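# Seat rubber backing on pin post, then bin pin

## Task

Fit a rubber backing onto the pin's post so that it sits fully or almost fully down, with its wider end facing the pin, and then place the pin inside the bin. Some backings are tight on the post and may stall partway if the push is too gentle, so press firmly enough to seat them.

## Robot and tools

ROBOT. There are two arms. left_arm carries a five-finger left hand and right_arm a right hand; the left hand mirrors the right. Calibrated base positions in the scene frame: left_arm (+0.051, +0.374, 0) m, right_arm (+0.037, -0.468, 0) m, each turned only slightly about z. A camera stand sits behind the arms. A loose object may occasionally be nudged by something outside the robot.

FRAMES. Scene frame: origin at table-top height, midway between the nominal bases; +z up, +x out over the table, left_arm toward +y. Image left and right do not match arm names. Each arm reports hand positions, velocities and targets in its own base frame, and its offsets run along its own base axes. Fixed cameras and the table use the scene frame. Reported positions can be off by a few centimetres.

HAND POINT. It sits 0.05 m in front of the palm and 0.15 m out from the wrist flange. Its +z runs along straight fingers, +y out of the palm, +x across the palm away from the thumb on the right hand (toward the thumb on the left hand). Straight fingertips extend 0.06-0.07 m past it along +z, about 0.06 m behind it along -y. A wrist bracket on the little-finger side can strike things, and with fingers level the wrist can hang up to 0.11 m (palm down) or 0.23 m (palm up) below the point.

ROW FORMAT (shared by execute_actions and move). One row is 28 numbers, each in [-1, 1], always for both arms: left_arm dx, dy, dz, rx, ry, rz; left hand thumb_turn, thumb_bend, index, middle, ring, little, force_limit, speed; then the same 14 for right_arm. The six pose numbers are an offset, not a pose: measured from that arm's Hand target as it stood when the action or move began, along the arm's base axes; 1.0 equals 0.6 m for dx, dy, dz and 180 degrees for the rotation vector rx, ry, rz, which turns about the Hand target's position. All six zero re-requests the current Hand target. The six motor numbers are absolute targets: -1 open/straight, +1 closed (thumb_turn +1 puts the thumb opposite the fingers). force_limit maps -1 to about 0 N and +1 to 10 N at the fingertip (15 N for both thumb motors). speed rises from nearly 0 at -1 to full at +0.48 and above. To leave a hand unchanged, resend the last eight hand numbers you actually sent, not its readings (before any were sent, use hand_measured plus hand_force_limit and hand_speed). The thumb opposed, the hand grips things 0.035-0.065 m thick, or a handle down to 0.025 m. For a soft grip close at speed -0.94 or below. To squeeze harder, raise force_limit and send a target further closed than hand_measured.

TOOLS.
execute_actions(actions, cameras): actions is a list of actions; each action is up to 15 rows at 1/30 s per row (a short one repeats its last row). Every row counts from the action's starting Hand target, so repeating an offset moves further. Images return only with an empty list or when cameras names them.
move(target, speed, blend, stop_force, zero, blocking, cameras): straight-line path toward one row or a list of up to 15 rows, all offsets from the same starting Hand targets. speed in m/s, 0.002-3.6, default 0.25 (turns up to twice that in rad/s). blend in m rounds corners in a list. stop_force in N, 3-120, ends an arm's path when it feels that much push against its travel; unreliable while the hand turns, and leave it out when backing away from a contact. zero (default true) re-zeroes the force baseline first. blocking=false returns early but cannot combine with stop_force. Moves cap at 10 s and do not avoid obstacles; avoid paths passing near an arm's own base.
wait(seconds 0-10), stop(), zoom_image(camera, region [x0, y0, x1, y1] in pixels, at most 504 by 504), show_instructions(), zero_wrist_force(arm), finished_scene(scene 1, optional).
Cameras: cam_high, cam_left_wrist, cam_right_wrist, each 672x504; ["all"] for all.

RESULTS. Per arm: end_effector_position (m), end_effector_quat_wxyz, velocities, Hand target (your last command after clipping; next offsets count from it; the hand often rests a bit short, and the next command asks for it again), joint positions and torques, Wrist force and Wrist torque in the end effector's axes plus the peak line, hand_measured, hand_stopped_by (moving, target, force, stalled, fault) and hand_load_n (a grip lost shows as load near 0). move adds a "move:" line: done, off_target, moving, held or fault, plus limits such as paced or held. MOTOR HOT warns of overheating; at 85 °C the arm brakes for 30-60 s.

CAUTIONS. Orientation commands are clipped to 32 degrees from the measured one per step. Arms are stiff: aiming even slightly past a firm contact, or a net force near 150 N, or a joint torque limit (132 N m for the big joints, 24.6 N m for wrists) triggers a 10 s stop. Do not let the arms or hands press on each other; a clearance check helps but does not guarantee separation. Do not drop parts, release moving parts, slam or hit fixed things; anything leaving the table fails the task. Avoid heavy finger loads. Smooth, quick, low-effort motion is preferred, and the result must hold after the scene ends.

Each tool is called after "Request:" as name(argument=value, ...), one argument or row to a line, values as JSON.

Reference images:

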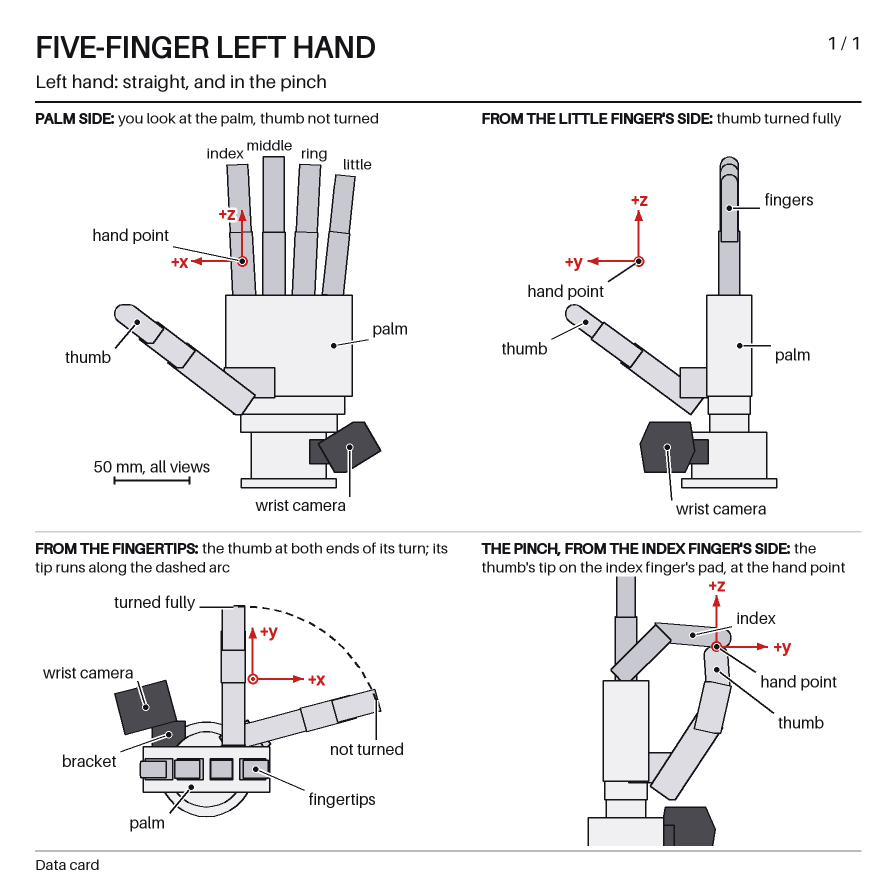

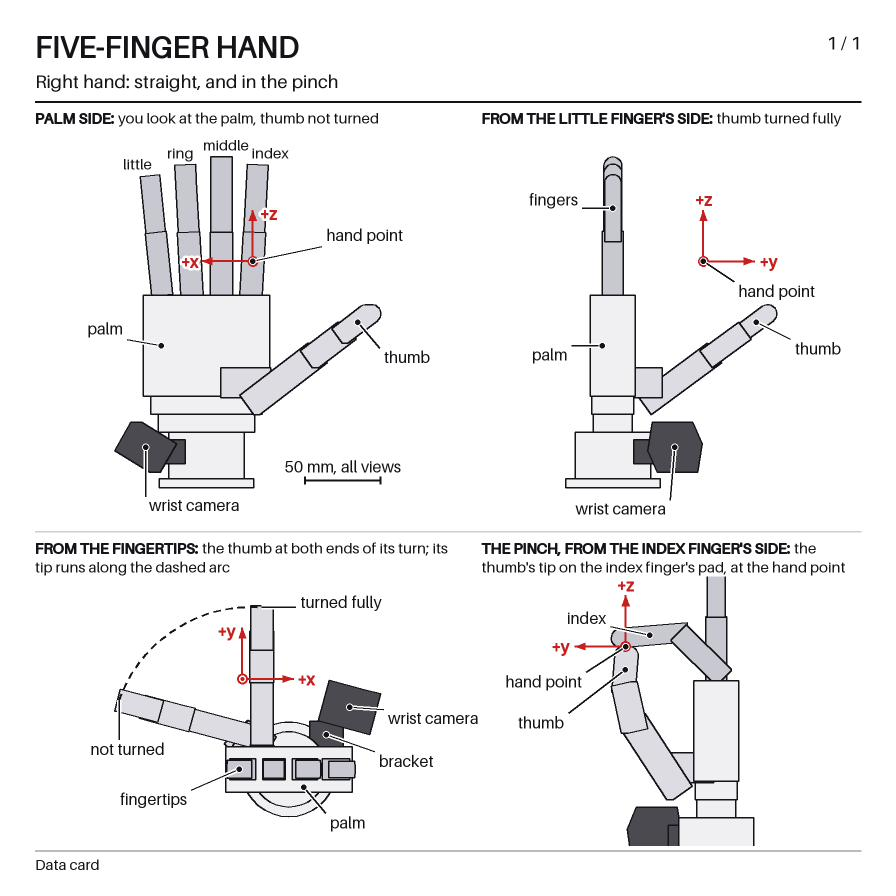

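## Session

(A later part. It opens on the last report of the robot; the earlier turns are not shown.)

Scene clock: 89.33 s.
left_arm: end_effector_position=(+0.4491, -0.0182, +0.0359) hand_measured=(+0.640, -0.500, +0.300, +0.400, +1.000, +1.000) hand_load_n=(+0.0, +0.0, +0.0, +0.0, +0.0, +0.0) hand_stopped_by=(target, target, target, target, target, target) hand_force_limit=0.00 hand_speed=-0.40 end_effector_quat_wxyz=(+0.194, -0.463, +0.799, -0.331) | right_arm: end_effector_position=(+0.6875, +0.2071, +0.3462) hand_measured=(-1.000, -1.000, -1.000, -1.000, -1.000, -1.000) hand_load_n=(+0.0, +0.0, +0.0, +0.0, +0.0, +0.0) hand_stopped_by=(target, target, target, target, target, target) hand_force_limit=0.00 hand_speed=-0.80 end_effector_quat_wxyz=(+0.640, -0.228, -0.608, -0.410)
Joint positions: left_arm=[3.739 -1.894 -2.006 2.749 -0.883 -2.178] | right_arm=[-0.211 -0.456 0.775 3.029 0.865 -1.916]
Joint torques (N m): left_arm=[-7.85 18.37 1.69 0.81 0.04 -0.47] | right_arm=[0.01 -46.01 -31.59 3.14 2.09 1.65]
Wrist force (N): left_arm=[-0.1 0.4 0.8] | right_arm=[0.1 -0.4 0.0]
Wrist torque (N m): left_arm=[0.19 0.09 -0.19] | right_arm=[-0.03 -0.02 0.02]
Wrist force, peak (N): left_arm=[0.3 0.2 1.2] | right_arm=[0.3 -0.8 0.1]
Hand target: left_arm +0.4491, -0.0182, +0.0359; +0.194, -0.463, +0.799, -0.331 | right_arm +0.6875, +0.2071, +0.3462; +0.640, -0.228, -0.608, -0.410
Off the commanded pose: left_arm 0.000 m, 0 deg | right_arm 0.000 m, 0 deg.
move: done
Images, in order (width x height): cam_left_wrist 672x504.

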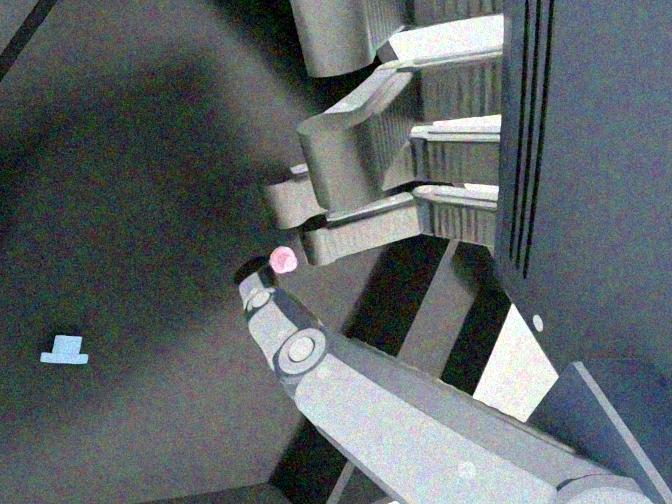

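Request:
move(
  target=[0,0,-0.0083,0,0,0,0.64,-0.5,0.3,0.4,1,1,0,-0.4, 0,0,0,0,0,0,-1,-1,-1,-1,-1,-1,0,-0.8],
  speed=0.03,
  stop_force=4,
  cameras=["cam_left_wrist"],
)

Request:
zoom_image(
  camera="cam_left_wrist",
  region=[200, 170, 360, 320],
)

Scene clock: 92.27 s.
left_arm: end_effector_position=(+0.4491, -0.0182, +0.0309) hand_measured=(+0.640, -0.500, +0.300, +0.400, +1.000, +1.000) hand_load_n=(+0.0, +0.0, +0.0, +0.0, +0.0, +0.5) hand_stopped_by=(target, target, target, target, target, target) hand_force_limit=0.00 hand_speed=-0.40 end_effector_quat_wxyz=(+0.194, -0.463, +0.799, -0.331) | right_arm: end_effector_position=(+0.6875, +0.2071, +0.3462) hand_measured=(-1.000, -1.000, -1.000, -1.000, -1.000, -1.000) hand_load_n=(+0.0, +0.0, +0.0, +0.0, +0.0, +0.0) hand_stopped_by=(target, target, target, target, target, target) hand_force_limit=0.00 hand_speed=-0.80 end_effector_quat_wxyz=(+0.640, -0.228, -0.608, -0.410)
Joint positions: left_arm=[3.739 -1.903 -2.01 2.762 -0.883 -2.178] | right_arm=[-0.211 -0.456 0.775 3.029 0.865 -1.916]
Joint torques (N m): left_arm=[-5.77 18.46 1.75 0.72 0.03 0.51] | right_arm=[-0.56 -46.07 -31.24 2.93 2.14 1.84]
Wrist force (N): left_arm=[-0.1 0.4 0.7] | right_arm=[0.3 -0.1 0.1]
Wrist torque (N m): left_arm=[0.20 0.10 -0.19] | right_arm=[0.00 -0.06 0.04]
Wrist force, peak (N): left_arm=[0.2 0.0 1.1] | right_arm=[0.2 -0.7 0.3]
Hand target: left_arm +0.4491, -0.0182, +0.0309; +0.194, -0.463, +0.799, -0.331 | right_arm +0.6875, +0.2071, +0.3462; +0.640, -0.228, -0.608, -0.410
Off the commanded pose: left_arm 0.000 m, 0 deg | right_arm 0.000 m, 0 deg.
move: done
Images, in order (width x height): cam_left_wrist 672x504.

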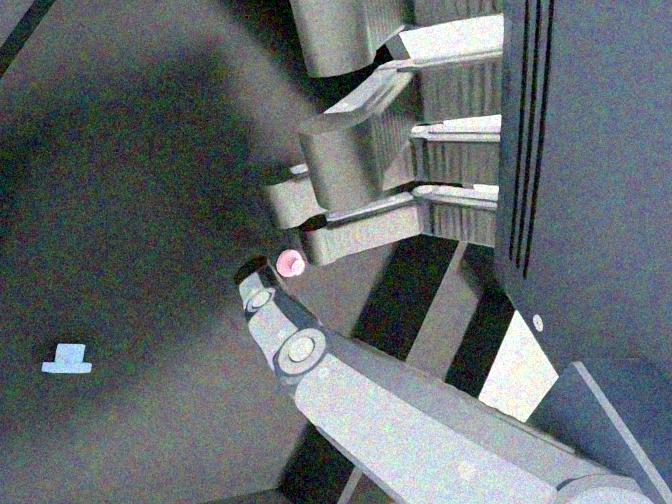

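Scaled by 3.150 from the camera's 672x504 image, which has a finer 960x720 frame.

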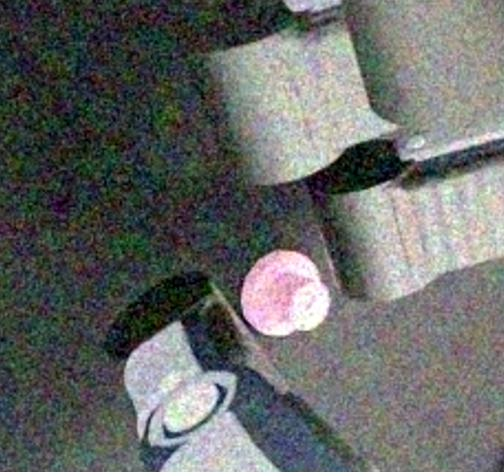

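Request:
move(
  target=[0,0,-0.0083,0,0,0,0.64,-0.5,0.3,0.4,1,1,0,-0.4, 0,0,0,0,0,0,-1,-1,-1,-1,-1,-1,0,-0.8],
  speed=0.02,
  stop_force=3,
  cameras=["cam_left_wrist"],
)

Request:
zoom_image(
  camera="cam_left_wrist",
  region=[200, 170, 360, 320],
)

Scene clock: 94.60 s.
left_arm: end_effector_position=(+0.4491, -0.0182, +0.0259) hand_measured=(+0.640, -0.500, +0.300, +0.400, +1.000, +1.000) hand_load_n=(+0.0, +0.0, +0.0, +0.0, +0.0, +0.0) hand_stopped_by=(target, target, target, target, target, target) hand_force_limit=0.00 hand_speed=-0.40 end_effector_quat_wxyz=(+0.194, -0.463, +0.799, -0.331) | right_arm: end_effector_position=(+0.6875, +0.2071, +0.3462) hand_measured=(-1.000, -1.000, -1.000, -1.000, -1.000, -1.000) hand_load_n=(+0.0, +0.0, +0.0, +0.0, +0.0, +0.0) hand_stopped_by=(target, target, target, target, target, target) hand_force_limit=0.00 hand_speed=-0.80 end_effector_quat_wxyz=(+0.640, -0.228, -0.608, -0.410)
Joint positions: left_arm=[3.739 -1.912 -2.014 2.775 -0.883 -2.178] | right_arm=[-0.211 -0.456 0.775 3.029 0.865 -1.916]
Joint torques (N m): left_arm=[-5.19 18.76 2.15 0.73 -0.04 0.41] | right_arm=[-0.32 -45.92 -31.9 3 2.08 1.61]
Wrist force (N): left_arm=[0.1 0.4 0.5] | right_arm=[0.3 -0.5 0.1]
Wrist torque (N m): left_arm=[0.21 0.07 -0.17] | right_arm=[-0.06 -0.06 0.03]
Wrist force, peak (N): left_arm=[0.2 0.7 1.0] | right_arm=[0.4 -0.6 -0.3]
Hand target: left_arm +0.4491, -0.0182, +0.0259; +0.194, -0.463, +0.799, -0.331 | right_arm +0.6875, +0.2071, +0.3462; +0.640, -0.228, -0.608, -0.410
Off the commanded pose: left_arm 0.000 m, 0 deg | right_arm 0.000 m, 0 deg.
move: done
Images, in order (width x height): cam_left_wrist 672x504.

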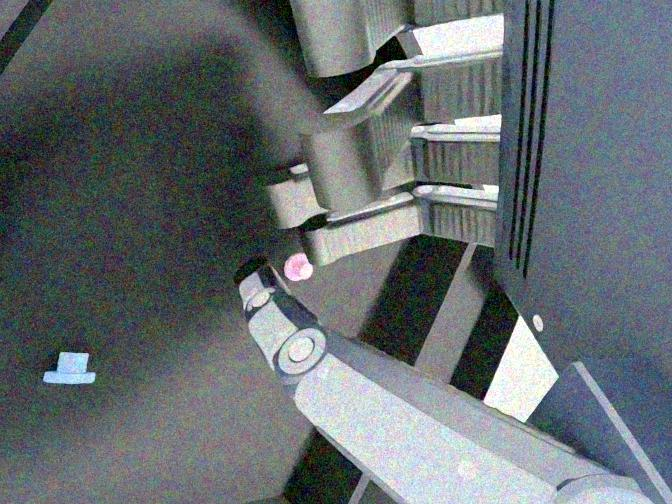

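Scaled by 3.150 from the camera's 672x504 image, which has a finer 960x720 frame.

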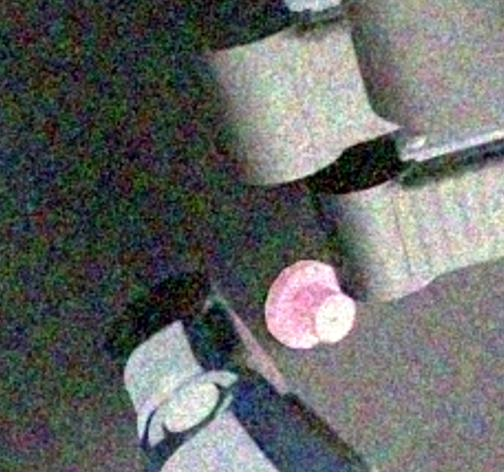

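Request:
move(
  target=[0.0115,-0.0067,0,0,0,0,0.64,-0.5,0.3,0.4,1,1,0,-0.4, 0,0,0,0,0,0,-1,-1,-1,-1,-1,-1,0,-0.8],
  speed=0.03,
  stop_force=3,
)

Request:
move(
  target=[0,0,-0.0167,0,0,0,0.64,-0.5,0.3,0.4,1,1,0,-0.4, 0,0,0,0,0,0,-1,-1,-1,-1,-1,-1,0,-0.8],
  speed=0.02,
  stop_force=3,
  cameras=["cam_left_wrist"],
)

Request:
zoom_image(
  camera="cam_left_wrist",
  region=[200, 170, 360, 320],
)

Scene clock: 98.73 s.
left_arm: end_effector_position=(+0.4560, -0.0223, +0.0259) hand_measured=(+0.640, -0.500, +0.300, +0.400, +1.000, +1.000) hand_load_n=(+0.0, +0.0, +0.0, +0.0, +0.0, +0.0) hand_stopped_by=(target, target, target, target, target, target) hand_force_limit=0.00 hand_speed=-0.40 end_effector_quat_wxyz=(+0.194, -0.463, +0.799, -0.331) | right_arm: end_effector_position=(+0.6875, +0.2071, +0.3462) hand_measured=(-1.000, -1.000, -1.000, -1.000, -1.000, -1.000) hand_load_n=(+0.0, +0.0, +0.0, +0.0, +0.0, +0.0) hand_stopped_by=(target, target, target, target, target, target) hand_force_limit=0.00 hand_speed=-0.80 end_effector_quat_wxyz=(+0.640, -0.228, -0.608, -0.410)
Joint positions: left_arm=[3.717 -1.92 -1.997 2.782 -0.892 -2.203] | right_arm=[-0.211 -0.456 0.775 3.029 0.865 -1.916]
Joint torques (N m): left_arm=[-10.94 19.38 19.88 0.9 -0.73 -1.82] | right_arm=[-0.15 -45.3 -31.66 3.13 2.16 1.58]
Wrist force (N): left_arm=[0.0 0.2 0.7] | right_arm=[0.3 -0.7 -0.1]
Wrist torque (N m): left_arm=[0.20 0.09 -0.01] | right_arm=[-0.07 -0.07 0.03]
Wrist force, peak (N): left_arm=[0.1 0.6 1.0] | right_arm=[0.4 -0.7 0.1]
Hand target: left_arm +0.4560, -0.0223, +0.0259; +0.194, -0.463, +0.799, -0.331 | right_arm +0.6875, +0.2071, +0.3462; +0.640, -0.228, -0.608, -0.410
Off the commanded pose: left_arm 0.000 m, 0 deg | right_arm 0.000 m, 0 deg.
move: done

Scene clock: 100.30 s.
left_arm: end_effector_position=(+0.4560, -0.0223, +0.0195) hand_measured=(+0.640, -0.500, +0.300, +0.400, +1.000, +1.000) hand_load_n=(+0.0, +0.0, +0.0, +0.0, +0.0, -1.5) hand_stopped_by=(target, target, target, target, target, target) hand_force_limit=0.00 hand_speed=-0.40 end_effector_quat_wxyz=(+0.194, -0.463, +0.799, -0.331) | right_arm: end_effector_position=(+0.6875, +0.2071, +0.3462) hand_measured=(-1.000, -1.000, -1.000, -1.000, -1.000, -1.000) hand_load_n=(+0.0, +0.0, +0.0, +0.0, +0.0, +0.0) hand_stopped_by=(target, target, target, target, target, target) hand_force_limit=0.00 hand_speed=-0.80 end_effector_quat_wxyz=(+0.640, -0.228, -0.608, -0.410)
Joint positions: left_arm=[3.717 -1.932 -2.002 2.799 -0.892 -2.203] | right_arm=[-0.211 -0.456 0.775 3.029 0.865 -1.916]
Joint torques (N m): left_arm=[-8.11 33.88 20.64 -4.17 -0.5 0.37] | right_arm=[0.02 -45.66 -31.1 2.97 2.13 1.74]
Wrist force (N): left_arm=[0.2 -1.4 -2.3] | right_arm=[0.2 -0.3 -0.1]
Wrist torque (N m): left_arm=[0.22 -0.09 0.10] | right_arm=[-0.01 -0.04 0.04]
Wrist force, peak (N): left_arm=[0.8 -8.8 -10.6] | right_arm=[0.4 -0.6 -0.1]
Hand target: left_arm +0.4560, -0.0223, +0.0195; +0.194, -0.463, +0.799, -0.331 (not the last commanded pose) | right_arm +0.6875, +0.2071, +0.3462; +0.640, -0.228, -0.608, -0.410
Off the commanded pose: left_arm 0.004 m, 0 deg | right_arm 0.000 m, 0 deg.
move: contact (left_arm)
Images, in order (width x height): cam_left_wrist 672x504.

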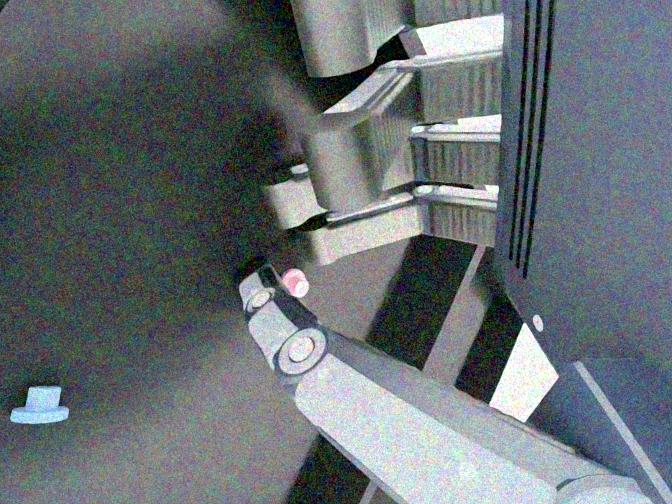

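Scaled by 3.150 from the camera's 672x504 image, which has a finer 960x720 frame.

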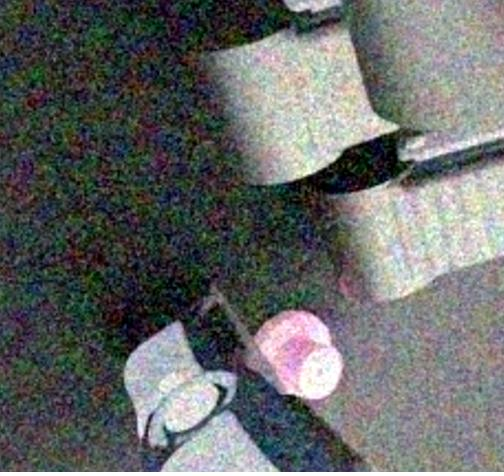

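Request:
move(
  target=[
    [0,0,0.0233,0,0,0,0.64,-0.6,0.275,0.4,1,1,0,-0.4, 0,0,0,0,0,0,-1,-1,-1,-1,-1,-1,0,-0.8],
    [-0.0092,-0.0158,0.0233,0,0,0,0.64,-0.6,0.275,0.4,1,1,0,-0.4, 0,0,0,0,0,0,-1,-1,-1,-1,-1,-1,0,-0.8],
  ],
  speed=0.05,
  cameras=["cam_left_wrist"],
)

Request:
zoom_image(
  camera="cam_left_wrist",
  region=[200, 170, 360, 320],
)

Scene clock: 106.27 s.
left_arm: end_effector_position=(+0.4506, -0.0316, +0.0334) hand_measured=(+0.640, -0.600, +0.274, +0.400, +1.000, +1.000) hand_load_n=(+0.0, +0.0, +0.0, +0.0, +0.0, +0.0) hand_stopped_by=(target, target, target, target, target, target) hand_force_limit=0.00 hand_speed=-0.40 end_effector_quat_wxyz=(+0.194, -0.463, +0.799, -0.331) | right_arm: end_effector_position=(+0.6875, +0.2071, +0.3462) hand_measured=(-1.000, -1.000, -1.000, -1.000, -1.000, -1.000) hand_load_n=(+0.0, +0.0, +0.0, +0.0, +0.0, +0.0) hand_stopped_by=(target, target, target, target, target, target) hand_force_limit=0.00 hand_speed=-0.80 end_effector_quat_wxyz=(+0.640, -0.228, -0.608, -0.410)
Joint positions: left_arm=[3.702 -1.89 -2.012 2.778 -0.898 -2.22] | right_arm=[-0.211 -0.456 0.775 3.029 0.865 -1.916]
Joint torques (N m): left_arm=[-10.46 32.32 2.75 0.83 -0.83 -1.33] | right_arm=[0.23 -46.18 -31.62 2.93 2.06 1.6]
Wrist force (N): left_arm=[0.1 0.3 0.8] | right_arm=[0.4 -0.4 -0.1]
Wrist torque (N m): left_arm=[0.18 0.05 0.00] | right_arm=[-0.03 -0.06 0.03]
Wrist force, peak (N): left_arm=[0.2 -1.7 -2.9] | right_arm=[0.3 -0.7 0.1]
Hand target: left_arm +0.4505, -0.0318, +0.0335; +0.194, -0.463, +0.799, -0.331 | right_arm +0.6875, +0.2071, +0.3462; +0.640, -0.228, -0.608, -0.410
Off the commanded pose: left_arm 0.000 m, 0 deg | right_arm 0.000 m, 0 deg.
move: done
Images, in order (width x height): cam_left_wrist 672x504.

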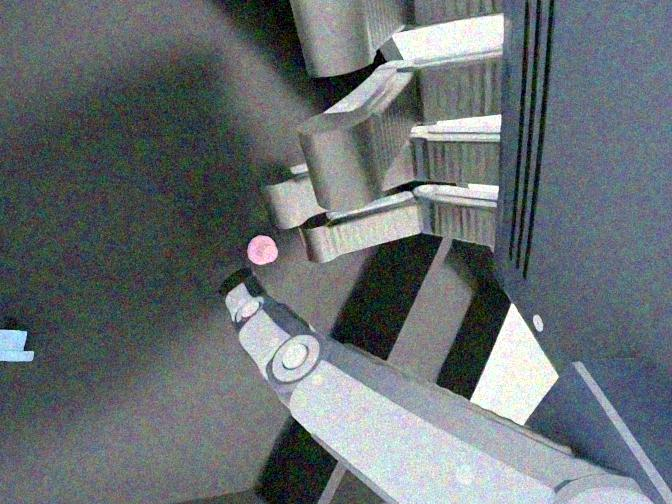

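Scaled by 3.150 from the camera's 672x504 image, which has a finer 960x720 frame.

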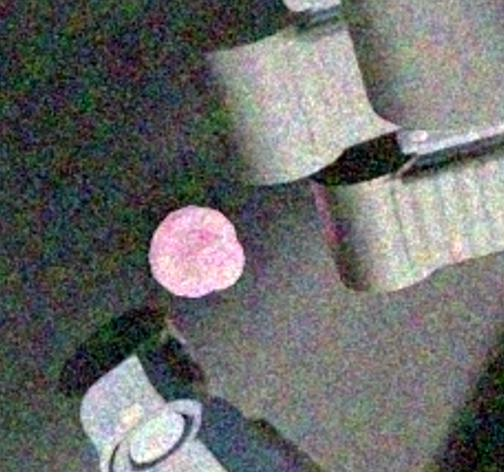

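Request:
move(
  target=[0,0,-0.02,0,0,0,0.64,-0.52,0.275,0.4,1,1,0,-0.6, 0,0,0,0,0,0,-1,-1,-1,-1,-1,-1,0,-0.8],
  speed=0.03,
  stop_force=3,
  cameras=["cam_left_wrist"],
)

Request:
zoom_image(
  camera="cam_left_wrist",
  region=[200, 170, 360, 320],
)

Scene clock: 108.90 s.
left_arm: end_effector_position=(+0.4505, -0.0318, +0.0215) hand_measured=(+0.640, -0.520, +0.274, +0.400, +1.000, +1.000) hand_load_n=(+0.0, +0.0, +0.0, +0.0, +0.0, +0.0) hand_stopped_by=(target, target, target, target, target, target) hand_force_limit=0.00 hand_speed=-0.60 end_effector_quat_wxyz=(+0.194, -0.463, +0.799, -0.331) | right_arm: end_effector_position=(+0.6875, +0.2071, +0.3462) hand_measured=(-1.000, -1.000, -1.000, -1.000, -1.000, -1.000) hand_load_n=(+0.0, +0.0, +0.0, +0.0, +0.0, +0.0) hand_stopped_by=(target, target, target, target, target, target) hand_force_limit=0.00 hand_speed=-0.80 end_effector_quat_wxyz=(+0.640, -0.228, -0.608, -0.410)
Joint positions: left_arm=[3.702 -1.911 -2.023 2.81 -0.898 -2.221] | right_arm=[-0.211 -0.456 0.775 3.029 0.865 -1.916]
Joint torques (N m): left_arm=[-5.86 18.66 2.23 0.88 -0.35 -1.63] | right_arm=[-0.78 -45.73 -31.37 2.88 2.12 1.67]
Wrist force (N): left_arm=[-0.2 0.3 0.5] | right_arm=[0.1 -0.4 0.1]
Wrist torque (N m): left_arm=[0.22 0.11 -0.01] | right_arm=[-0.04 -0.03 0.02]
Wrist force, peak (N): left_arm=[0.0 0.5 0.9] | right_arm=[0.2 -0.8 -0.1]
Hand target: left_arm +0.4505, -0.0318, +0.0215; +0.194, -0.463, +0.799, -0.331 | right_arm +0.6875, +0.2071, +0.3462; +0.640, -0.228, -0.608, -0.410
Off the commanded pose: left_arm 0.000 m, 0 deg | right_arm 0.000 m, 0 deg.
move: done
Images, in order (width x height): cam_left_wrist 672x504.

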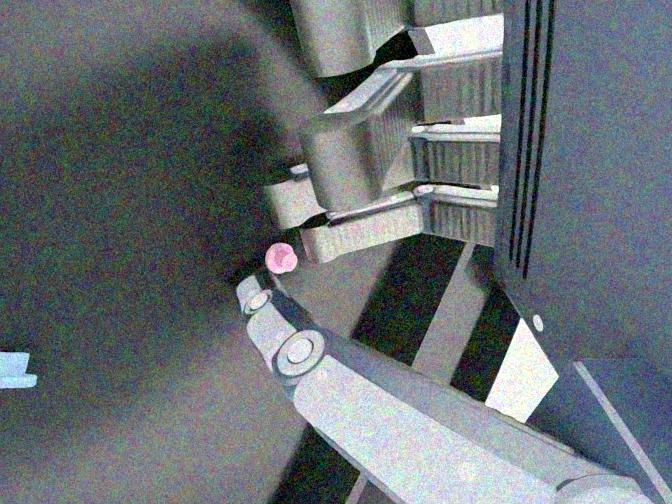

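Scaled by 3.150 from the camera's 672x504 image, which has a finer 960x720 frame.

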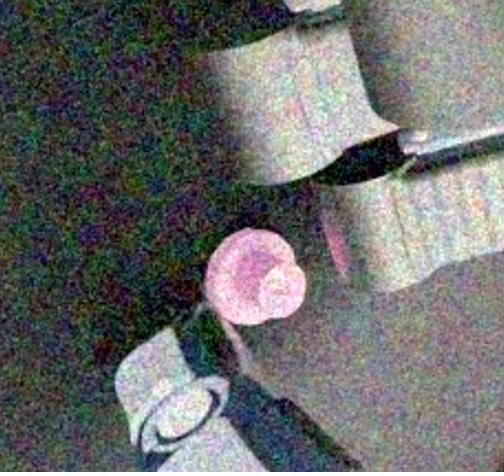

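Request:
move(
  target=[0,0,-0.005,0,0,0,0.64,-0.45,0.275,0.4,1,1,0,-0.8, 0,0,0,0,0,0,-1,-1,-1,-1,-1,-1,0,-0.8],
  speed=0.02,
  stop_force=3,
  cameras=["cam_left_wrist"],
)

Request:
zoom_image(
  camera="cam_left_wrist",
  region=[200, 170, 360, 320],
)

Scene clock: 110.77 s.
left_arm: end_effector_position=(+0.4505, -0.0318, +0.0185) hand_measured=(+0.640, -0.450, +0.274, +0.400, +1.000, +1.000) hand_load_n=(+0.0, +0.0, +0.0, +0.0, +0.0, +0.0) hand_stopped_by=(target, target, target, target, target, target) hand_force_limit=0.00 hand_speed=-0.80 end_effector_quat_wxyz=(+0.194, -0.463, +0.799, -0.331) | right_arm: end_effector_position=(+0.6875, +0.2071, +0.3462) hand_measured=(-1.000, -1.000, -1.000, -1.000, -1.000, -1.000) hand_load_n=(+0.0, +0.0, +0.0, +0.0, +0.0, +0.0) hand_stopped_by=(target, target, target, target, target, target) hand_force_limit=0.00 hand_speed=-0.80 end_effector_quat_wxyz=(+0.640, -0.228, -0.608, -0.410)
Joint positions: left_arm=[3.702 -1.917 -2.025 2.818 -0.898 -2.221] | right_arm=[-0.211 -0.456 0.775 3.029 0.865 -1.916]
Joint torques (N m): left_arm=[-7.91 18.75 1.15 0.91 -0.35 -1.27] | right_arm=[-0.26 -46.87 -31.58 2.98 2.06 1.72]
Wrist force (N): left_arm=[-0.3 0.2 0.7] | right_arm=[0.2 -0.5 -0.2]
Wrist torque (N m): left_arm=[0.18 0.13 -0.02] | right_arm=[-0.04 -0.03 0.02]
Wrist force, peak (N): left_arm=[-0.2 0.4 0.9] | right_arm=[0.4 -0.7 0.2]
Hand target: left_arm +0.4505, -0.0318, +0.0185; +0.194, -0.463, +0.799, -0.331 | right_arm +0.6875, +0.2071, +0.3462; +0.640, -0.228, -0.608, -0.410
Off the commanded pose: left_arm 0.000 m, 0 deg | right_arm 0.000 m, 0 deg.
move: done
Images, in order (width x height): cam_left_wrist 672x504.

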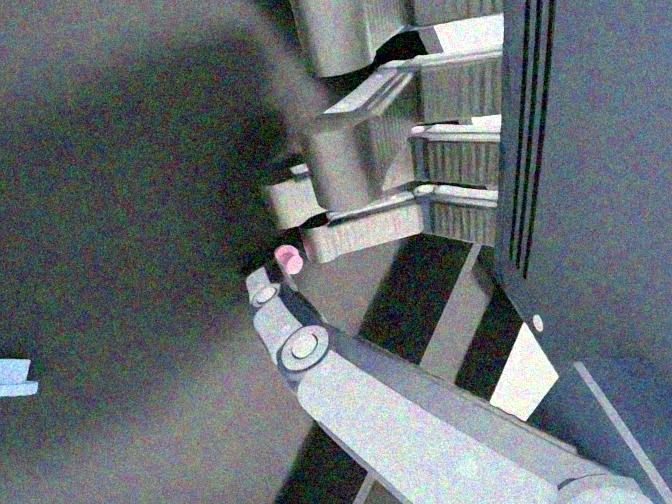

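Scaled by 3.150 from the camera's 672x504 image, which has a finer 960x720 frame.

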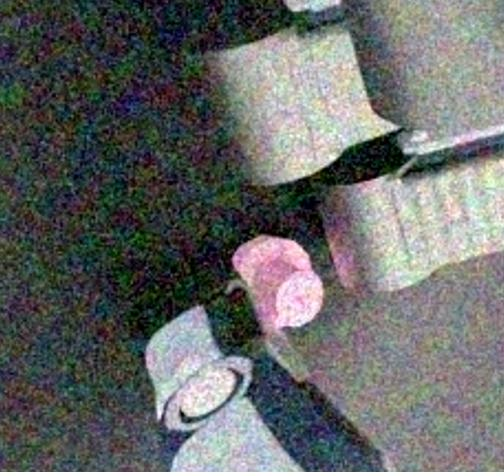

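Request:
move(
  target=[0,0,0.0067,0,0,0,0.64,-0.58,0.275,0.4,1,1,0,-0.8, 0,0,0,0,0,0,-1,-1,-1,-1,-1,-1,0,-0.8],
  speed=0.02,
  cameras=["cam_left_wrist"],
)

Request:
zoom_image(
  camera="cam_left_wrist",
  region=[200, 170, 360, 320],
)

Scene clock: 112.73 s.
left_arm: end_effector_position=(+0.4505, -0.0318, +0.0223) hand_measured=(+0.640, -0.580, +0.274, +0.400, +1.000, +1.000) hand_load_n=(+0.0, +0.0, +0.0, +0.0, +0.0, +0.0) hand_stopped_by=(target, target, target, target, target, target) hand_force_limit=0.00 hand_speed=-0.80 end_effector_quat_wxyz=(+0.194, -0.463, +0.799, -0.331) | right_arm: end_effector_position=(+0.6875, +0.2071, +0.3462) hand_measured=(-1.000, -1.000, -1.000, -1.000, -1.000, -1.000) hand_load_n=(+0.0, +0.0, +0.0, +0.0, +0.0, +0.0) hand_stopped_by=(target, target, target, target, target, target) hand_force_limit=0.00 hand_speed=-0.80 end_effector_quat_wxyz=(+0.640, -0.228, -0.608, -0.410)
Joint positions: left_arm=[3.702 -1.91 -2.022 2.808 -0.898 -2.221] | right_arm=[-0.211 -0.456 0.775 3.029 0.865 -1.916]
Joint torques (N m): left_arm=[-10.19 34.7 19.72 -4.18 -0.61 -1.7] | right_arm=[-0.32 -45.96 -31.68 2.89 2.05 1.53]
Wrist force (N): left_arm=[-0.1 0.5 0.4] | right_arm=[0.1 -0.5 0.1]
Wrist torque (N m): left_arm=[0.24 0.08 -0.01] | right_arm=[-0.06 -0.04 0.02]
Wrist force, peak (N): left_arm=[-0.3 0.1 1.1] | right_arm=[0.4 -0.7 -0.1]
Hand target: left_arm +0.4505, -0.0318, +0.0225; +0.194, -0.463, +0.799, -0.331 | right_arm +0.6875, +0.2071, +0.3462; +0.640, -0.228, -0.608, -0.410
Off the commanded pose: left_arm 0.000 m, 0 deg | right_arm 0.000 m, 0 deg.
move: done
Images, in order (width x height): cam_left_wrist 672x504.

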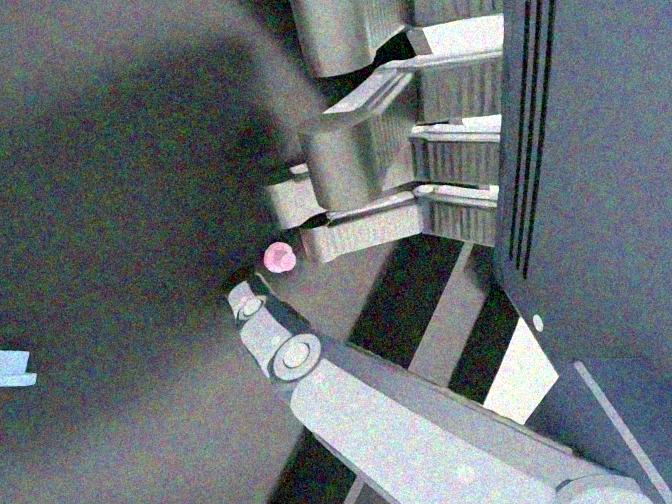

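Scaled by 3.150 from the camera's 672x504 image, which has a finer 960x720 frame.

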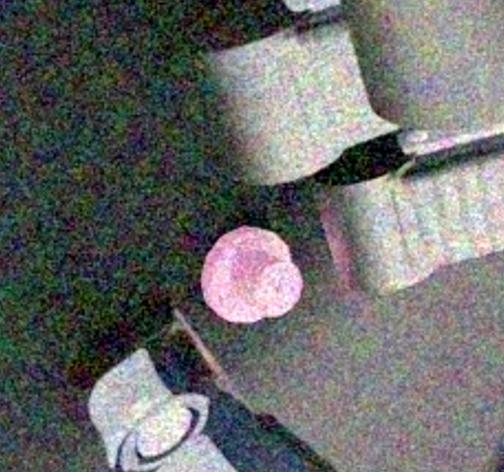

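Request:
move(
  target=[0,0,0.0,0,0,0,-1,-0.58,0.275,0.6,1,1,0,0, 0,0,0,0,0,0,-1,-1,-1,-1,-1,-1,0,-0.8],
  speed=0.02,
)

Request:
move(
  target=[0,0,-0.0333,0,0,0,-1,-0.58,0.275,0.6,1,1,0,0, 0,0,0,0,0,0,-1,-1,-1,-1,-1,-1,0,-0.8],
  speed=0.012,
  stop_force=3,
  cameras=["cam_left_wrist"],
)

Request:
zoom_image(
  camera="cam_left_wrist",
  region=[200, 170, 360, 320],
)

Scene clock: 120.53 s.
left_arm: end_effector_position=(+0.4505, -0.0318, +0.0225) hand_measured=(-1.000, -0.580, +0.274, +0.600, +1.000, +1.000) hand_load_n=(+0.0, +0.0, +0.0, +0.0, +0.0, +0.0) hand_stopped_by=(target, target, target, target, target, target) hand_force_limit=0.00 hand_speed=0.00 end_effector_quat_wxyz=(+0.194, -0.463, +0.799, -0.331) | right_arm: end_effector_position=(+0.6875, +0.2071, +0.3462) hand_measured=(-1.000, -1.000, -1.000, -1.000, -1.000, -1.000) hand_load_n=(+0.0, +0.0, +0.0, +0.0, +0.0, +0.0) hand_stopped_by=(target, target, target, target, target, target) hand_force_limit=0.00 hand_speed=-0.80 end_effector_quat_wxyz=(+0.640, -0.228, -0.608, -0.410)
Joint positions: left_arm=[3.702 -1.909 -2.022 2.807 -0.898 -2.221] | right_arm=[-0.211 -0.456 0.775 3.029 0.865 -1.916]
Joint torques (N m): left_arm=[-12 34.11 19.78 -3.2 -0.63 1.02] | right_arm=[0.04 -46.36 -31.74 2.92 2.14 1.65]
Wrist force (N): left_arm=[0.0 0.2 0.8] | right_arm=[0.4 -0.2 -0.1]
Wrist torque (N m): left_arm=[0.16 0.08 0.01] | right_arm=[0.00 -0.07 0.04]
Wrist force, peak (N): left_arm=[0.0 0.3 1.0] | right_arm=[0.5 -0.6 -0.1]
Hand target: left_arm +0.4505, -0.0318, +0.0225; +0.194, -0.463, +0.799, -0.331 | right_arm +0.6875, +0.2071, +0.3462; +0.640, -0.228, -0.608, -0.410
Off the commanded pose: left_arm 0.000 m, 0 deg | right_arm 0.000 m, 0 deg.
move: done

Scene clock: 122.33 s.
left_arm: end_effector_position=(+0.4505, -0.0318, +0.0158) hand_measured=(-1.000, -0.580, +0.274, +0.600, +1.000, +1.000) hand_load_n=(-0.5, +0.0, -1.5, +0.0, +0.0, +0.0) hand_stopped_by=(target, target, target, target, target, target) hand_force_limit=0.00 hand_speed=0.00 end_effector_quat_wxyz=(+0.194, -0.463, +0.799, -0.331) | right_arm: end_effector_position=(+0.6875, +0.2071, +0.3462) hand_measured=(-1.000, -1.000, -1.000, -1.000, -1.000, -1.000) hand_load_n=(+0.0, +0.0, +0.0, +0.0, +0.0, +0.0) hand_stopped_by=(target, target, target, target, target, target) hand_force_limit=0.00 hand_speed=-0.80 end_effector_quat_wxyz=(+0.640, -0.228, -0.608, -0.410)
Joint positions: left_arm=[3.702 -1.922 -2.028 2.825 -0.898 -2.221] | right_arm=[-0.211 -0.456 0.775 3.029 0.865 -1.916]
Joint torques (N m): left_arm=[-8.61 33.17 20.01 -4.23 -0.52 1.14] | right_arm=[-0.08 -46.1 -30.78 2.94 2.06 1.72]
Wrist force (N): left_arm=[-0.2 -2.9 -0.4] | right_arm=[0.2 -0.4 0.0]
Wrist torque (N m): left_arm=[0.12 0.11 0.01] | right_arm=[-0.04 -0.04 0.03]
Wrist force, peak (N): left_arm=[0.5 -13.6 -3.9] | right_arm=[0.5 -0.7 0.0]
Hand target: left_arm +0.4505, -0.0318, +0.0158; +0.194, -0.463, +0.799, -0.331 (not the last commanded pose) | right_arm +0.6875, +0.2071, +0.3462; +0.640, -0.228, -0.608, -0.410
Off the commanded pose: left_arm 0.013 m, 0 deg | right_arm 0.000 m, 0 deg.
move: contact (left_arm)
Images, in order (width x height): cam_left_wrist 672x504.

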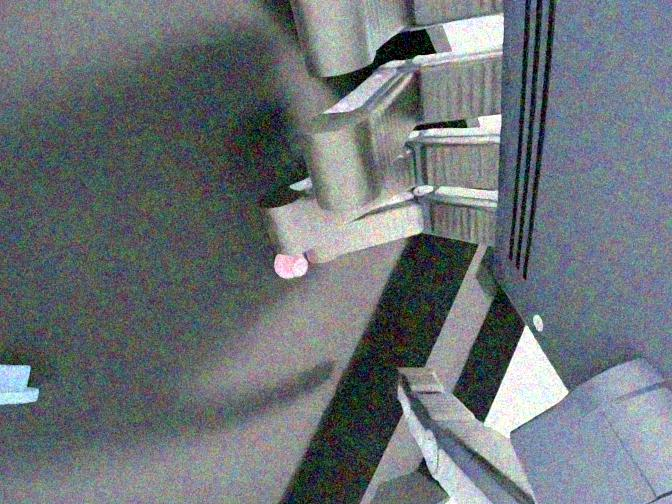

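Scaled by 3.150 from the camera's 672x504 image, which has a finer 960x720 frame.

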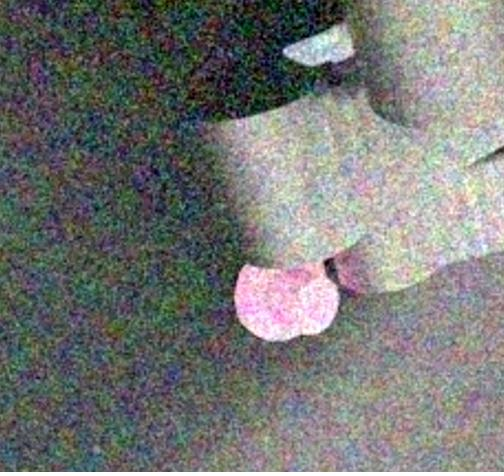

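Request:
move(
  target=[
    [0,0,0.0133,0,0,0,-1,-0.58,0.275,0.6,1,1,0,0, 0,0,0,0,0,0,-1,-1,-1,-1,-1,-1,0,-0.8],
    [0.0115,-0.0067,0.0133,0,0,0,-1,-0.58,0.275,0.6,1,1,0,0, 0,0,0,0,0,0,-1,-1,-1,-1,-1,-1,0,-0.8],
  ],
  speed=0.04,
  cameras=["cam_left_wrist"],
)

Request:
move(
  target=[0,0,-0.0333,0,0,0,-1,-0.58,0.275,0.6,1,1,0,0, 0,0,0,0,0,0,-1,-1,-1,-1,-1,-1,0,-0.8],
  speed=0.012,
  stop_force=3,
  cameras=["cam_left_wrist"],
)

Request:
zoom_image(
  camera="cam_left_wrist",
  region=[200, 170, 360, 320],
)

Scene clock: 125.60 s.
left_arm: end_effector_position=(+0.4573, -0.0357, +0.0237) hand_measured=(-1.000, -0.580, +0.274, +0.600, +1.000, +1.000) hand_load_n=(-0.5, +0.0, +0.0, +0.0, +0.0, +0.0) hand_stopped_by=(target, target, target, target, target, target) hand_force_limit=0.00 hand_speed=0.00 end_effector_quat_wxyz=(+0.194, -0.463, +0.799, -0.331) | right_arm: end_effector_position=(+0.6875, +0.2071, +0.3462) hand_measured=(-1.000, -1.000, -1.000, -1.000, -1.000, -1.000) hand_load_n=(+0.0, +0.0, +0.0, +0.0, +0.0, +0.0) hand_stopped_by=(target, target, target, target, target, target) hand_force_limit=0.00 hand_speed=-0.80 end_effector_quat_wxyz=(+0.640, -0.228, -0.608, -0.410)
Joint positions: left_arm=[3.681 -1.915 -2.004 2.81 -0.907 -2.244] | right_arm=[-0.211 -0.456 0.775 3.029 0.865 -1.916]
Joint torques (N m): left_arm=[-9.91 19.54 21.07 0.51 -0.8 -1.83] | right_arm=[-0.39 -46.27 -31.29 3 2.08 1.61]
Wrist force (N): left_arm=[0.1 0.4 0.7] | right_arm=[0.3 -0.5 0.1]
Wrist torque (N m): left_arm=[0.22 0.06 0.00] | right_arm=[-0.06 -0.05 0.03]
Wrist force, peak (N): left_arm=[-0.1 -3.4 -0.9] | right_arm=[0.5 -0.6 0.1]
Hand target: left_arm +0.4574, -0.0358, +0.0237; +0.194, -0.463, +0.799, -0.331 | right_arm +0.6875, +0.2071, +0.3462; +0.640, -0.228, -0.608, -0.410
Off the commanded pose: left_arm 0.000 m, 0 deg | right_arm 0.000 m, 0 deg.
move: done
Images, in order (width x height): cam_left_wrist 672x504.

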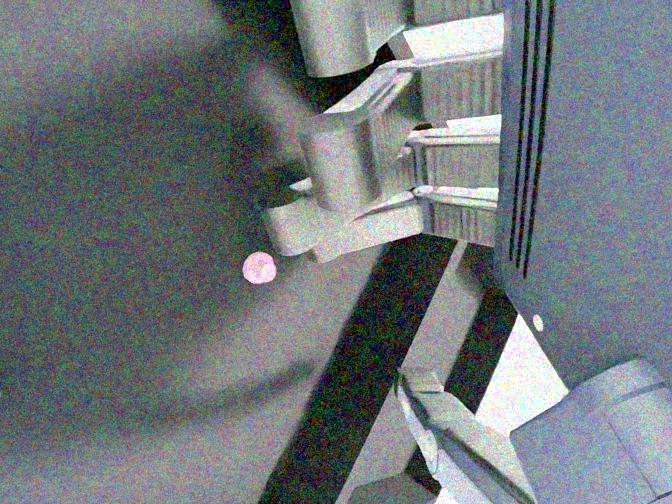

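Scene clock: 127.17 s.
left_arm: end_effector_position=(+0.4574, -0.0358, +0.0196) hand_measured=(-1.000, -0.580, +0.274, +0.600, +1.000, +1.000) hand_load_n=(+0.0, -0.5, +0.0, +0.0, +0.5, -1.0) hand_stopped_by=(target, target, target, target, target, target) hand_force_limit=0.00 hand_speed=0.00 end_effector_quat_wxyz=(+0.194, -0.463, +0.799, -0.331) | right_arm: end_effector_position=(+0.6875, +0.2071, +0.3462) hand_measured=(-1.000, -1.000, -1.000, -1.000, -1.000, -1.000) hand_load_n=(+0.0, +0.0, +0.0, +0.0, -0.5, +0.0) hand_stopped_by=(target, target, target, target, target, target) hand_force_limit=0.00 hand_speed=-0.80 end_effector_quat_wxyz=(+0.640, -0.228, -0.608, -0.410)
Joint positions: left_arm=[3.681 -1.923 -2.007 2.821 -0.907 -2.245] | right_arm=[-0.211 -0.456 0.775 3.029 0.865 -1.916]
Joint torques (N m): left_arm=[-9.23 34.53 19.99 -3.86 -0.84 -1.71] | right_arm=[-0.32 -46.3 -30.81 2.8 2.15 1.7]
Wrist force (N): left_arm=[0.6 -1.1 -1.8] | right_arm=[0.3 -0.4 -0.1]
Wrist torque (N m): left_arm=[0.23 -0.09 0.10] | right_arm=[-0.02 -0.05 0.03]
Wrist force, peak (N): left_arm=[0.4 -6.8 -6.3] | right_arm=[0.3 -0.7 -0.1]
Hand target: left_arm +0.4574, -0.0358, +0.0196; +0.194, -0.463, +0.799, -0.331 (not the last commanded pose) | right_arm +0.6875, +0.2071, +0.3462; +0.640, -0.228, -0.608, -0.410
Off the commanded pose: left_arm 0.016 m, 0 deg | right_arm 0.000 m, 0 deg.
move: contact (left_arm)
Images, in order (width x height): cam_left_wrist 672x504.

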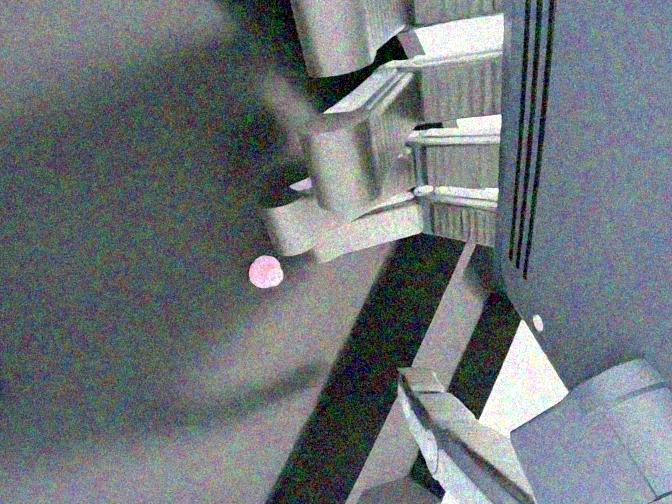

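Scaled by 3.150 from the camera's 672x504 image, which has a finer 960x720 frame.

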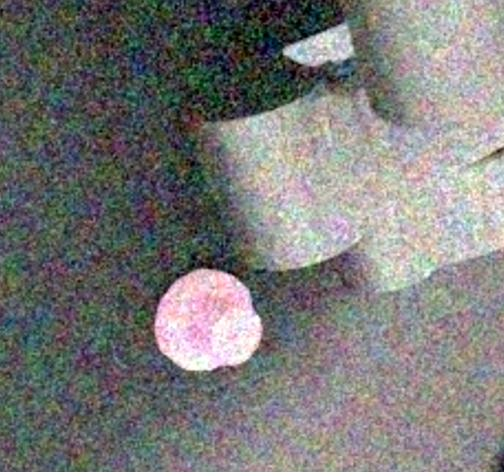

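Request:
move(
  target=[
    [-0.0123,0.0038,0.0213,0,0,0,-1,-0.58,0.275,0.6,1,1,0,0, 0,0,0,0,0,0,-1,-1,-1,-1,-1,-1,0,-0.8],
    [-0.0123,0.0038,0.0213,0,0,0,0.64,-0.62,0.25,0.5,1,1,0,0, 0,0,0,0,0,0,-1,-1,-1,-1,-1,-1,0,-0.8],
    [-0.0123,0.0038,0.0015,0,0,0,0.64,-0.62,0.25,0.5,1,1,0,0, 0,0,0,0,0,0,-1,-1,-1,-1,-1,-1,0,-0.8],
  ],
  speed=0.04,
  cameras=["cam_left_wrist"],
)

Request:
zoom_image(
  camera="cam_left_wrist",
  region=[200, 170, 360, 320],
)

Scene clock: 134.33 s.
left_arm: end_effector_position=(+0.4500, -0.0335, +0.0207) hand_measured=(+0.640, -0.620, +0.250, +0.500, +1.000, +1.000) hand_load_n=(+0.0, +0.0, -0.5, +0.0, +0.0, +0.0) hand_stopped_by=(target, target, target, target, target, target) hand_force_limit=0.00 hand_speed=0.00 end_effector_quat_wxyz=(+0.194, -0.463, +0.799, -0.331) | right_arm: end_effector_position=(+0.6875, +0.2071, +0.3462) hand_measured=(-1.000, -1.000, -1.000, -1.000, -1.000, -1.000) hand_load_n=(+0.0, +0.0, +0.0, +0.0, +0.0, +0.0) hand_stopped_by=(target, target, target, target, target, target) hand_force_limit=0.00 hand_speed=-0.80 end_effector_quat_wxyz=(+0.640, -0.228, -0.608, -0.410)
Joint positions: left_arm=[3.698 -1.91 -2.026 2.815 -0.9 -2.225] | right_arm=[-0.211 -0.456 0.775 3.029 0.865 -1.916]
Joint torques (N m): left_arm=[6.48 17.79 0.95 1 1.96 -0.61] | right_arm=[0.02 -46.65 -30.98 2.83 2.03 1.59]
Wrist force (N): left_arm=[0.1 0.3 0.7] | right_arm=[0.4 -0.3 0.0]
Wrist torque (N m): left_arm=[0.20 0.06 -0.16] | right_arm=[-0.02 -0.07 0.04]
Wrist force, peak (N): left_arm=[0.5 -1.3 -2.0] | right_arm=[0.7 -0.5 0.0]
Hand target: left_arm +0.4500, -0.0335, +0.0205; +0.194, -0.463, +0.799, -0.331 | right_arm +0.6875, +0.2071, +0.3462; +0.640, -0.228, -0.608, -0.410
Off the commanded pose: left_arm 0.000 m, 0 deg | right_arm 0.000 m, 0 deg.
move: done
Images, in order (width x height): cam_left_wrist 672x504.

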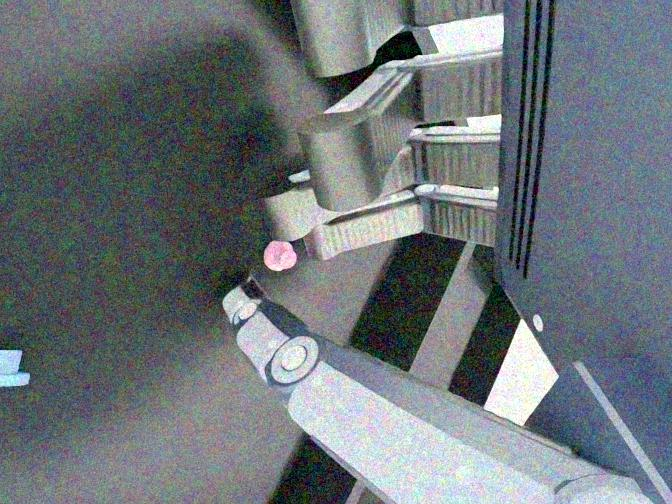

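Scaled by 3.150 from the camera's 672x504 image, which has a finer 960x720 frame.

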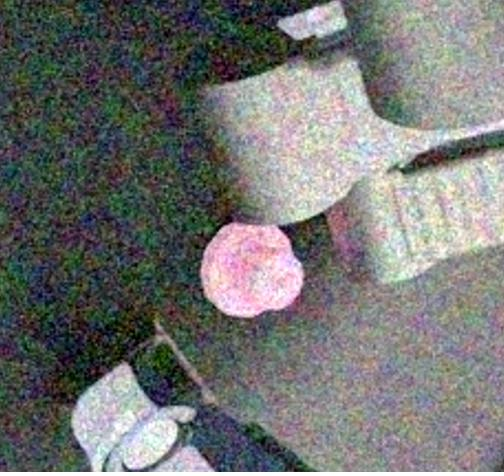

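Request:
move(
  target=[0,0,-0.0038,0,0,0,0.64,-0.54,0.25,0.4,1,1,0,-0.6, 0,0,0,0,0,0,-1,-1,-1,-1,-1,-1,0,-0.8],
  speed=0.02,
  stop_force=3,
  cameras=["cam_left_wrist"],
)

Request:
zoom_image(
  camera="cam_left_wrist",
  region=[200, 170, 360, 320],
)

Scene clock: 136.50 s.
left_arm: end_effector_position=(+0.4500, -0.0335, +0.0183) hand_measured=(+0.640, -0.540, +0.250, +0.400, +1.000, +1.000) hand_load_n=(+0.0, +0.0, +0.5, +0.0, +0.0, +0.0) hand_stopped_by=(target, target, target, target, target, target) hand_force_limit=0.00 hand_speed=-0.60 end_effector_quat_wxyz=(+0.194, -0.463, +0.799, -0.331) | right_arm: end_effector_position=(+0.6875, +0.2071, +0.3462) hand_measured=(-1.000, -1.000, -1.000, -1.000, -1.000, -1.000) hand_load_n=(+0.0, +0.0, +0.0, +0.0, +0.0, +0.0) hand_stopped_by=(target, target, target, target, target, target) hand_force_limit=0.00 hand_speed=-0.80 end_effector_quat_wxyz=(+0.640, -0.228, -0.608, -0.410)
Joint positions: left_arm=[3.698 -1.915 -2.028 2.821 -0.9 -2.225] | right_arm=[-0.211 -0.456 0.775 3.029 0.865 -1.916]
Joint torques (N m): left_arm=[-9.34 18.63 1.98 0.89 0.26 -1.38] | right_arm=[-0.3 -46.33 -30.87 2.92 2.07 1.58]
Wrist force (N): left_arm=[-0.1 0.4 0.8] | right_arm=[0.4 -0.6 -0.1]
Wrist torque (N m): left_arm=[0.20 0.10 -0.17] | right_arm=[-0.06 -0.07 0.03]
Wrist force, peak (N): left_arm=[-0.4 0.4 0.8] | right_arm=[0.4 -0.7 0.1]
Hand target: left_arm +0.4500, -0.0335, +0.0183; +0.194, -0.463, +0.799, -0.331 | right_arm +0.6875, +0.2071, +0.3462; +0.640, -0.228, -0.608, -0.410
Off the commanded pose: left_arm 0.000 m, 0 deg | right_arm 0.000 m, 0 deg.
move: done
Images, in order (width x height): cam_left_wrist 672x504.

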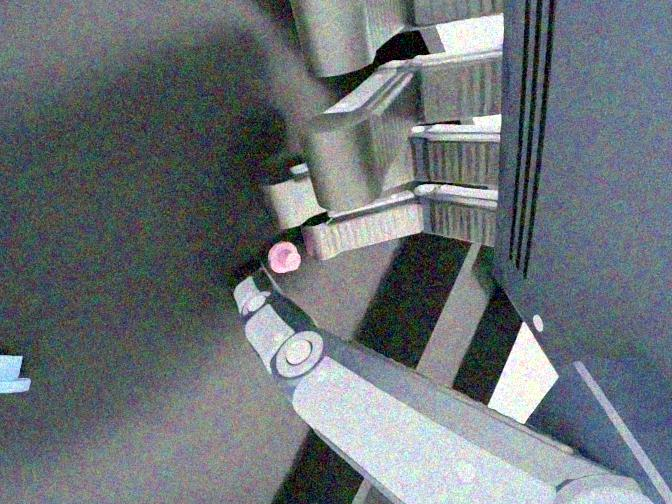

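Scaled by 3.150 from the camera's 672x504 image, which has a finer 960x720 frame.

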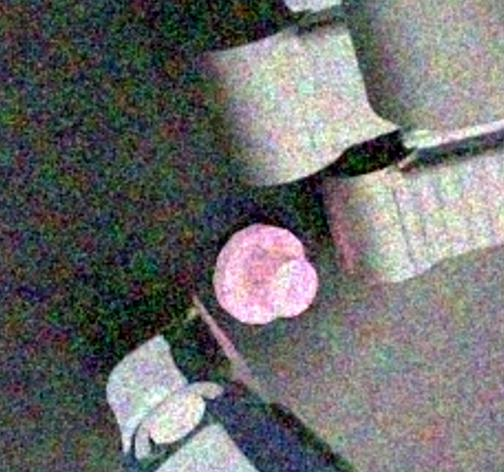

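Request:
move(
  target=[0,0,0,0,0,0,0.64,-0.47,0.25,0.4,1,1,-0.6,-0.9, 0,0,0,0,0,0,-1,-1,-1,-1,-1,-1,0,-0.8],
  cameras=["cam_left_wrist"],
)

Request:
zoom_image(
  camera="cam_left_wrist",
  region=[200, 170, 360, 320],
)

Scene clock: 137.77 s.
left_arm: end_effector_position=(+0.4500, -0.0335, +0.0183) hand_measured=(+0.640, -0.470, +0.250, +0.400, +1.000, +1.000) hand_load_n=(+0.0, +0.0, +0.0, +0.0, +0.0, +0.0) hand_stopped_by=(target, target, target, target, target, target) hand_force_limit=-0.60 hand_speed=-0.90 end_effector_quat_wxyz=(+0.194, -0.463, +0.799, -0.331) | right_arm: end_effector_position=(+0.6875, +0.2071, +0.3462) hand_measured=(-1.000, -1.000, -1.000, -1.000, -1.000, -1.000) hand_load_n=(+0.0, +0.0, +0.0, +0.0, +0.0, +0.0) hand_stopped_by=(target, target, target, target, target, target) hand_force_limit=0.00 hand_speed=-0.80 end_effector_quat_wxyz=(+0.640, -0.228, -0.608, -0.410)
Joint positions: left_arm=[3.698 -1.915 -2.028 2.821 -0.9 -2.225] | right_arm=[-0.211 -0.456 0.775 3.029 0.865 -1.916]
Joint torques (N m): left_arm=[-8.94 19.36 1.8 0.89 -0.11 -1.27] | right_arm=[-0.08 -46.87 -30.29 2.86 2.07 1.55]
Wrist force (N): left_arm=[0.1 0.1 0.4] | right_arm=[0.3 -0.4 0.1]
Wrist torque (N m): left_arm=[0.18 0.06 -0.15] | right_arm=[-0.05 -0.06 0.03]
Wrist force, peak (N): left_arm=[-0.5 0.1 1.0] | right_arm=[0.4 -0.6 0.3]
Hand target: left_arm +0.4500, -0.0335, +0.0183; +0.194, -0.463, +0.799, -0.331 | right_arm +0.6875, +0.2071, +0.3462; +0.640, -0.228, -0.608, -0.410
Off the commanded pose: left_arm 0.000 m, 0 deg | right_arm 0.000 m, 0 deg.
move: done
Images, in order (width x height): cam_left_wrist 672x504.

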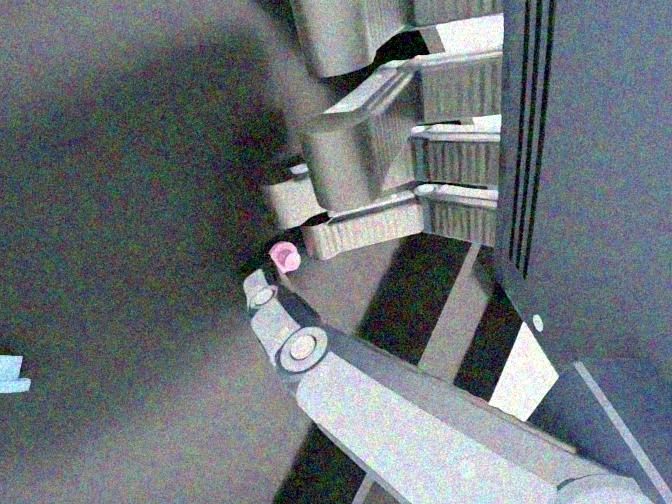

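Scaled by 3.150 from the camera's 672x504 image, which has a finer 960x720 frame.

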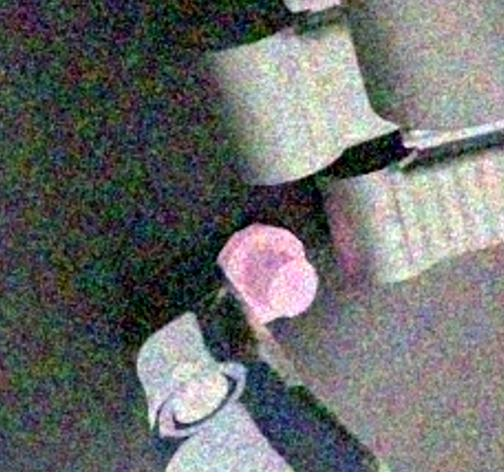

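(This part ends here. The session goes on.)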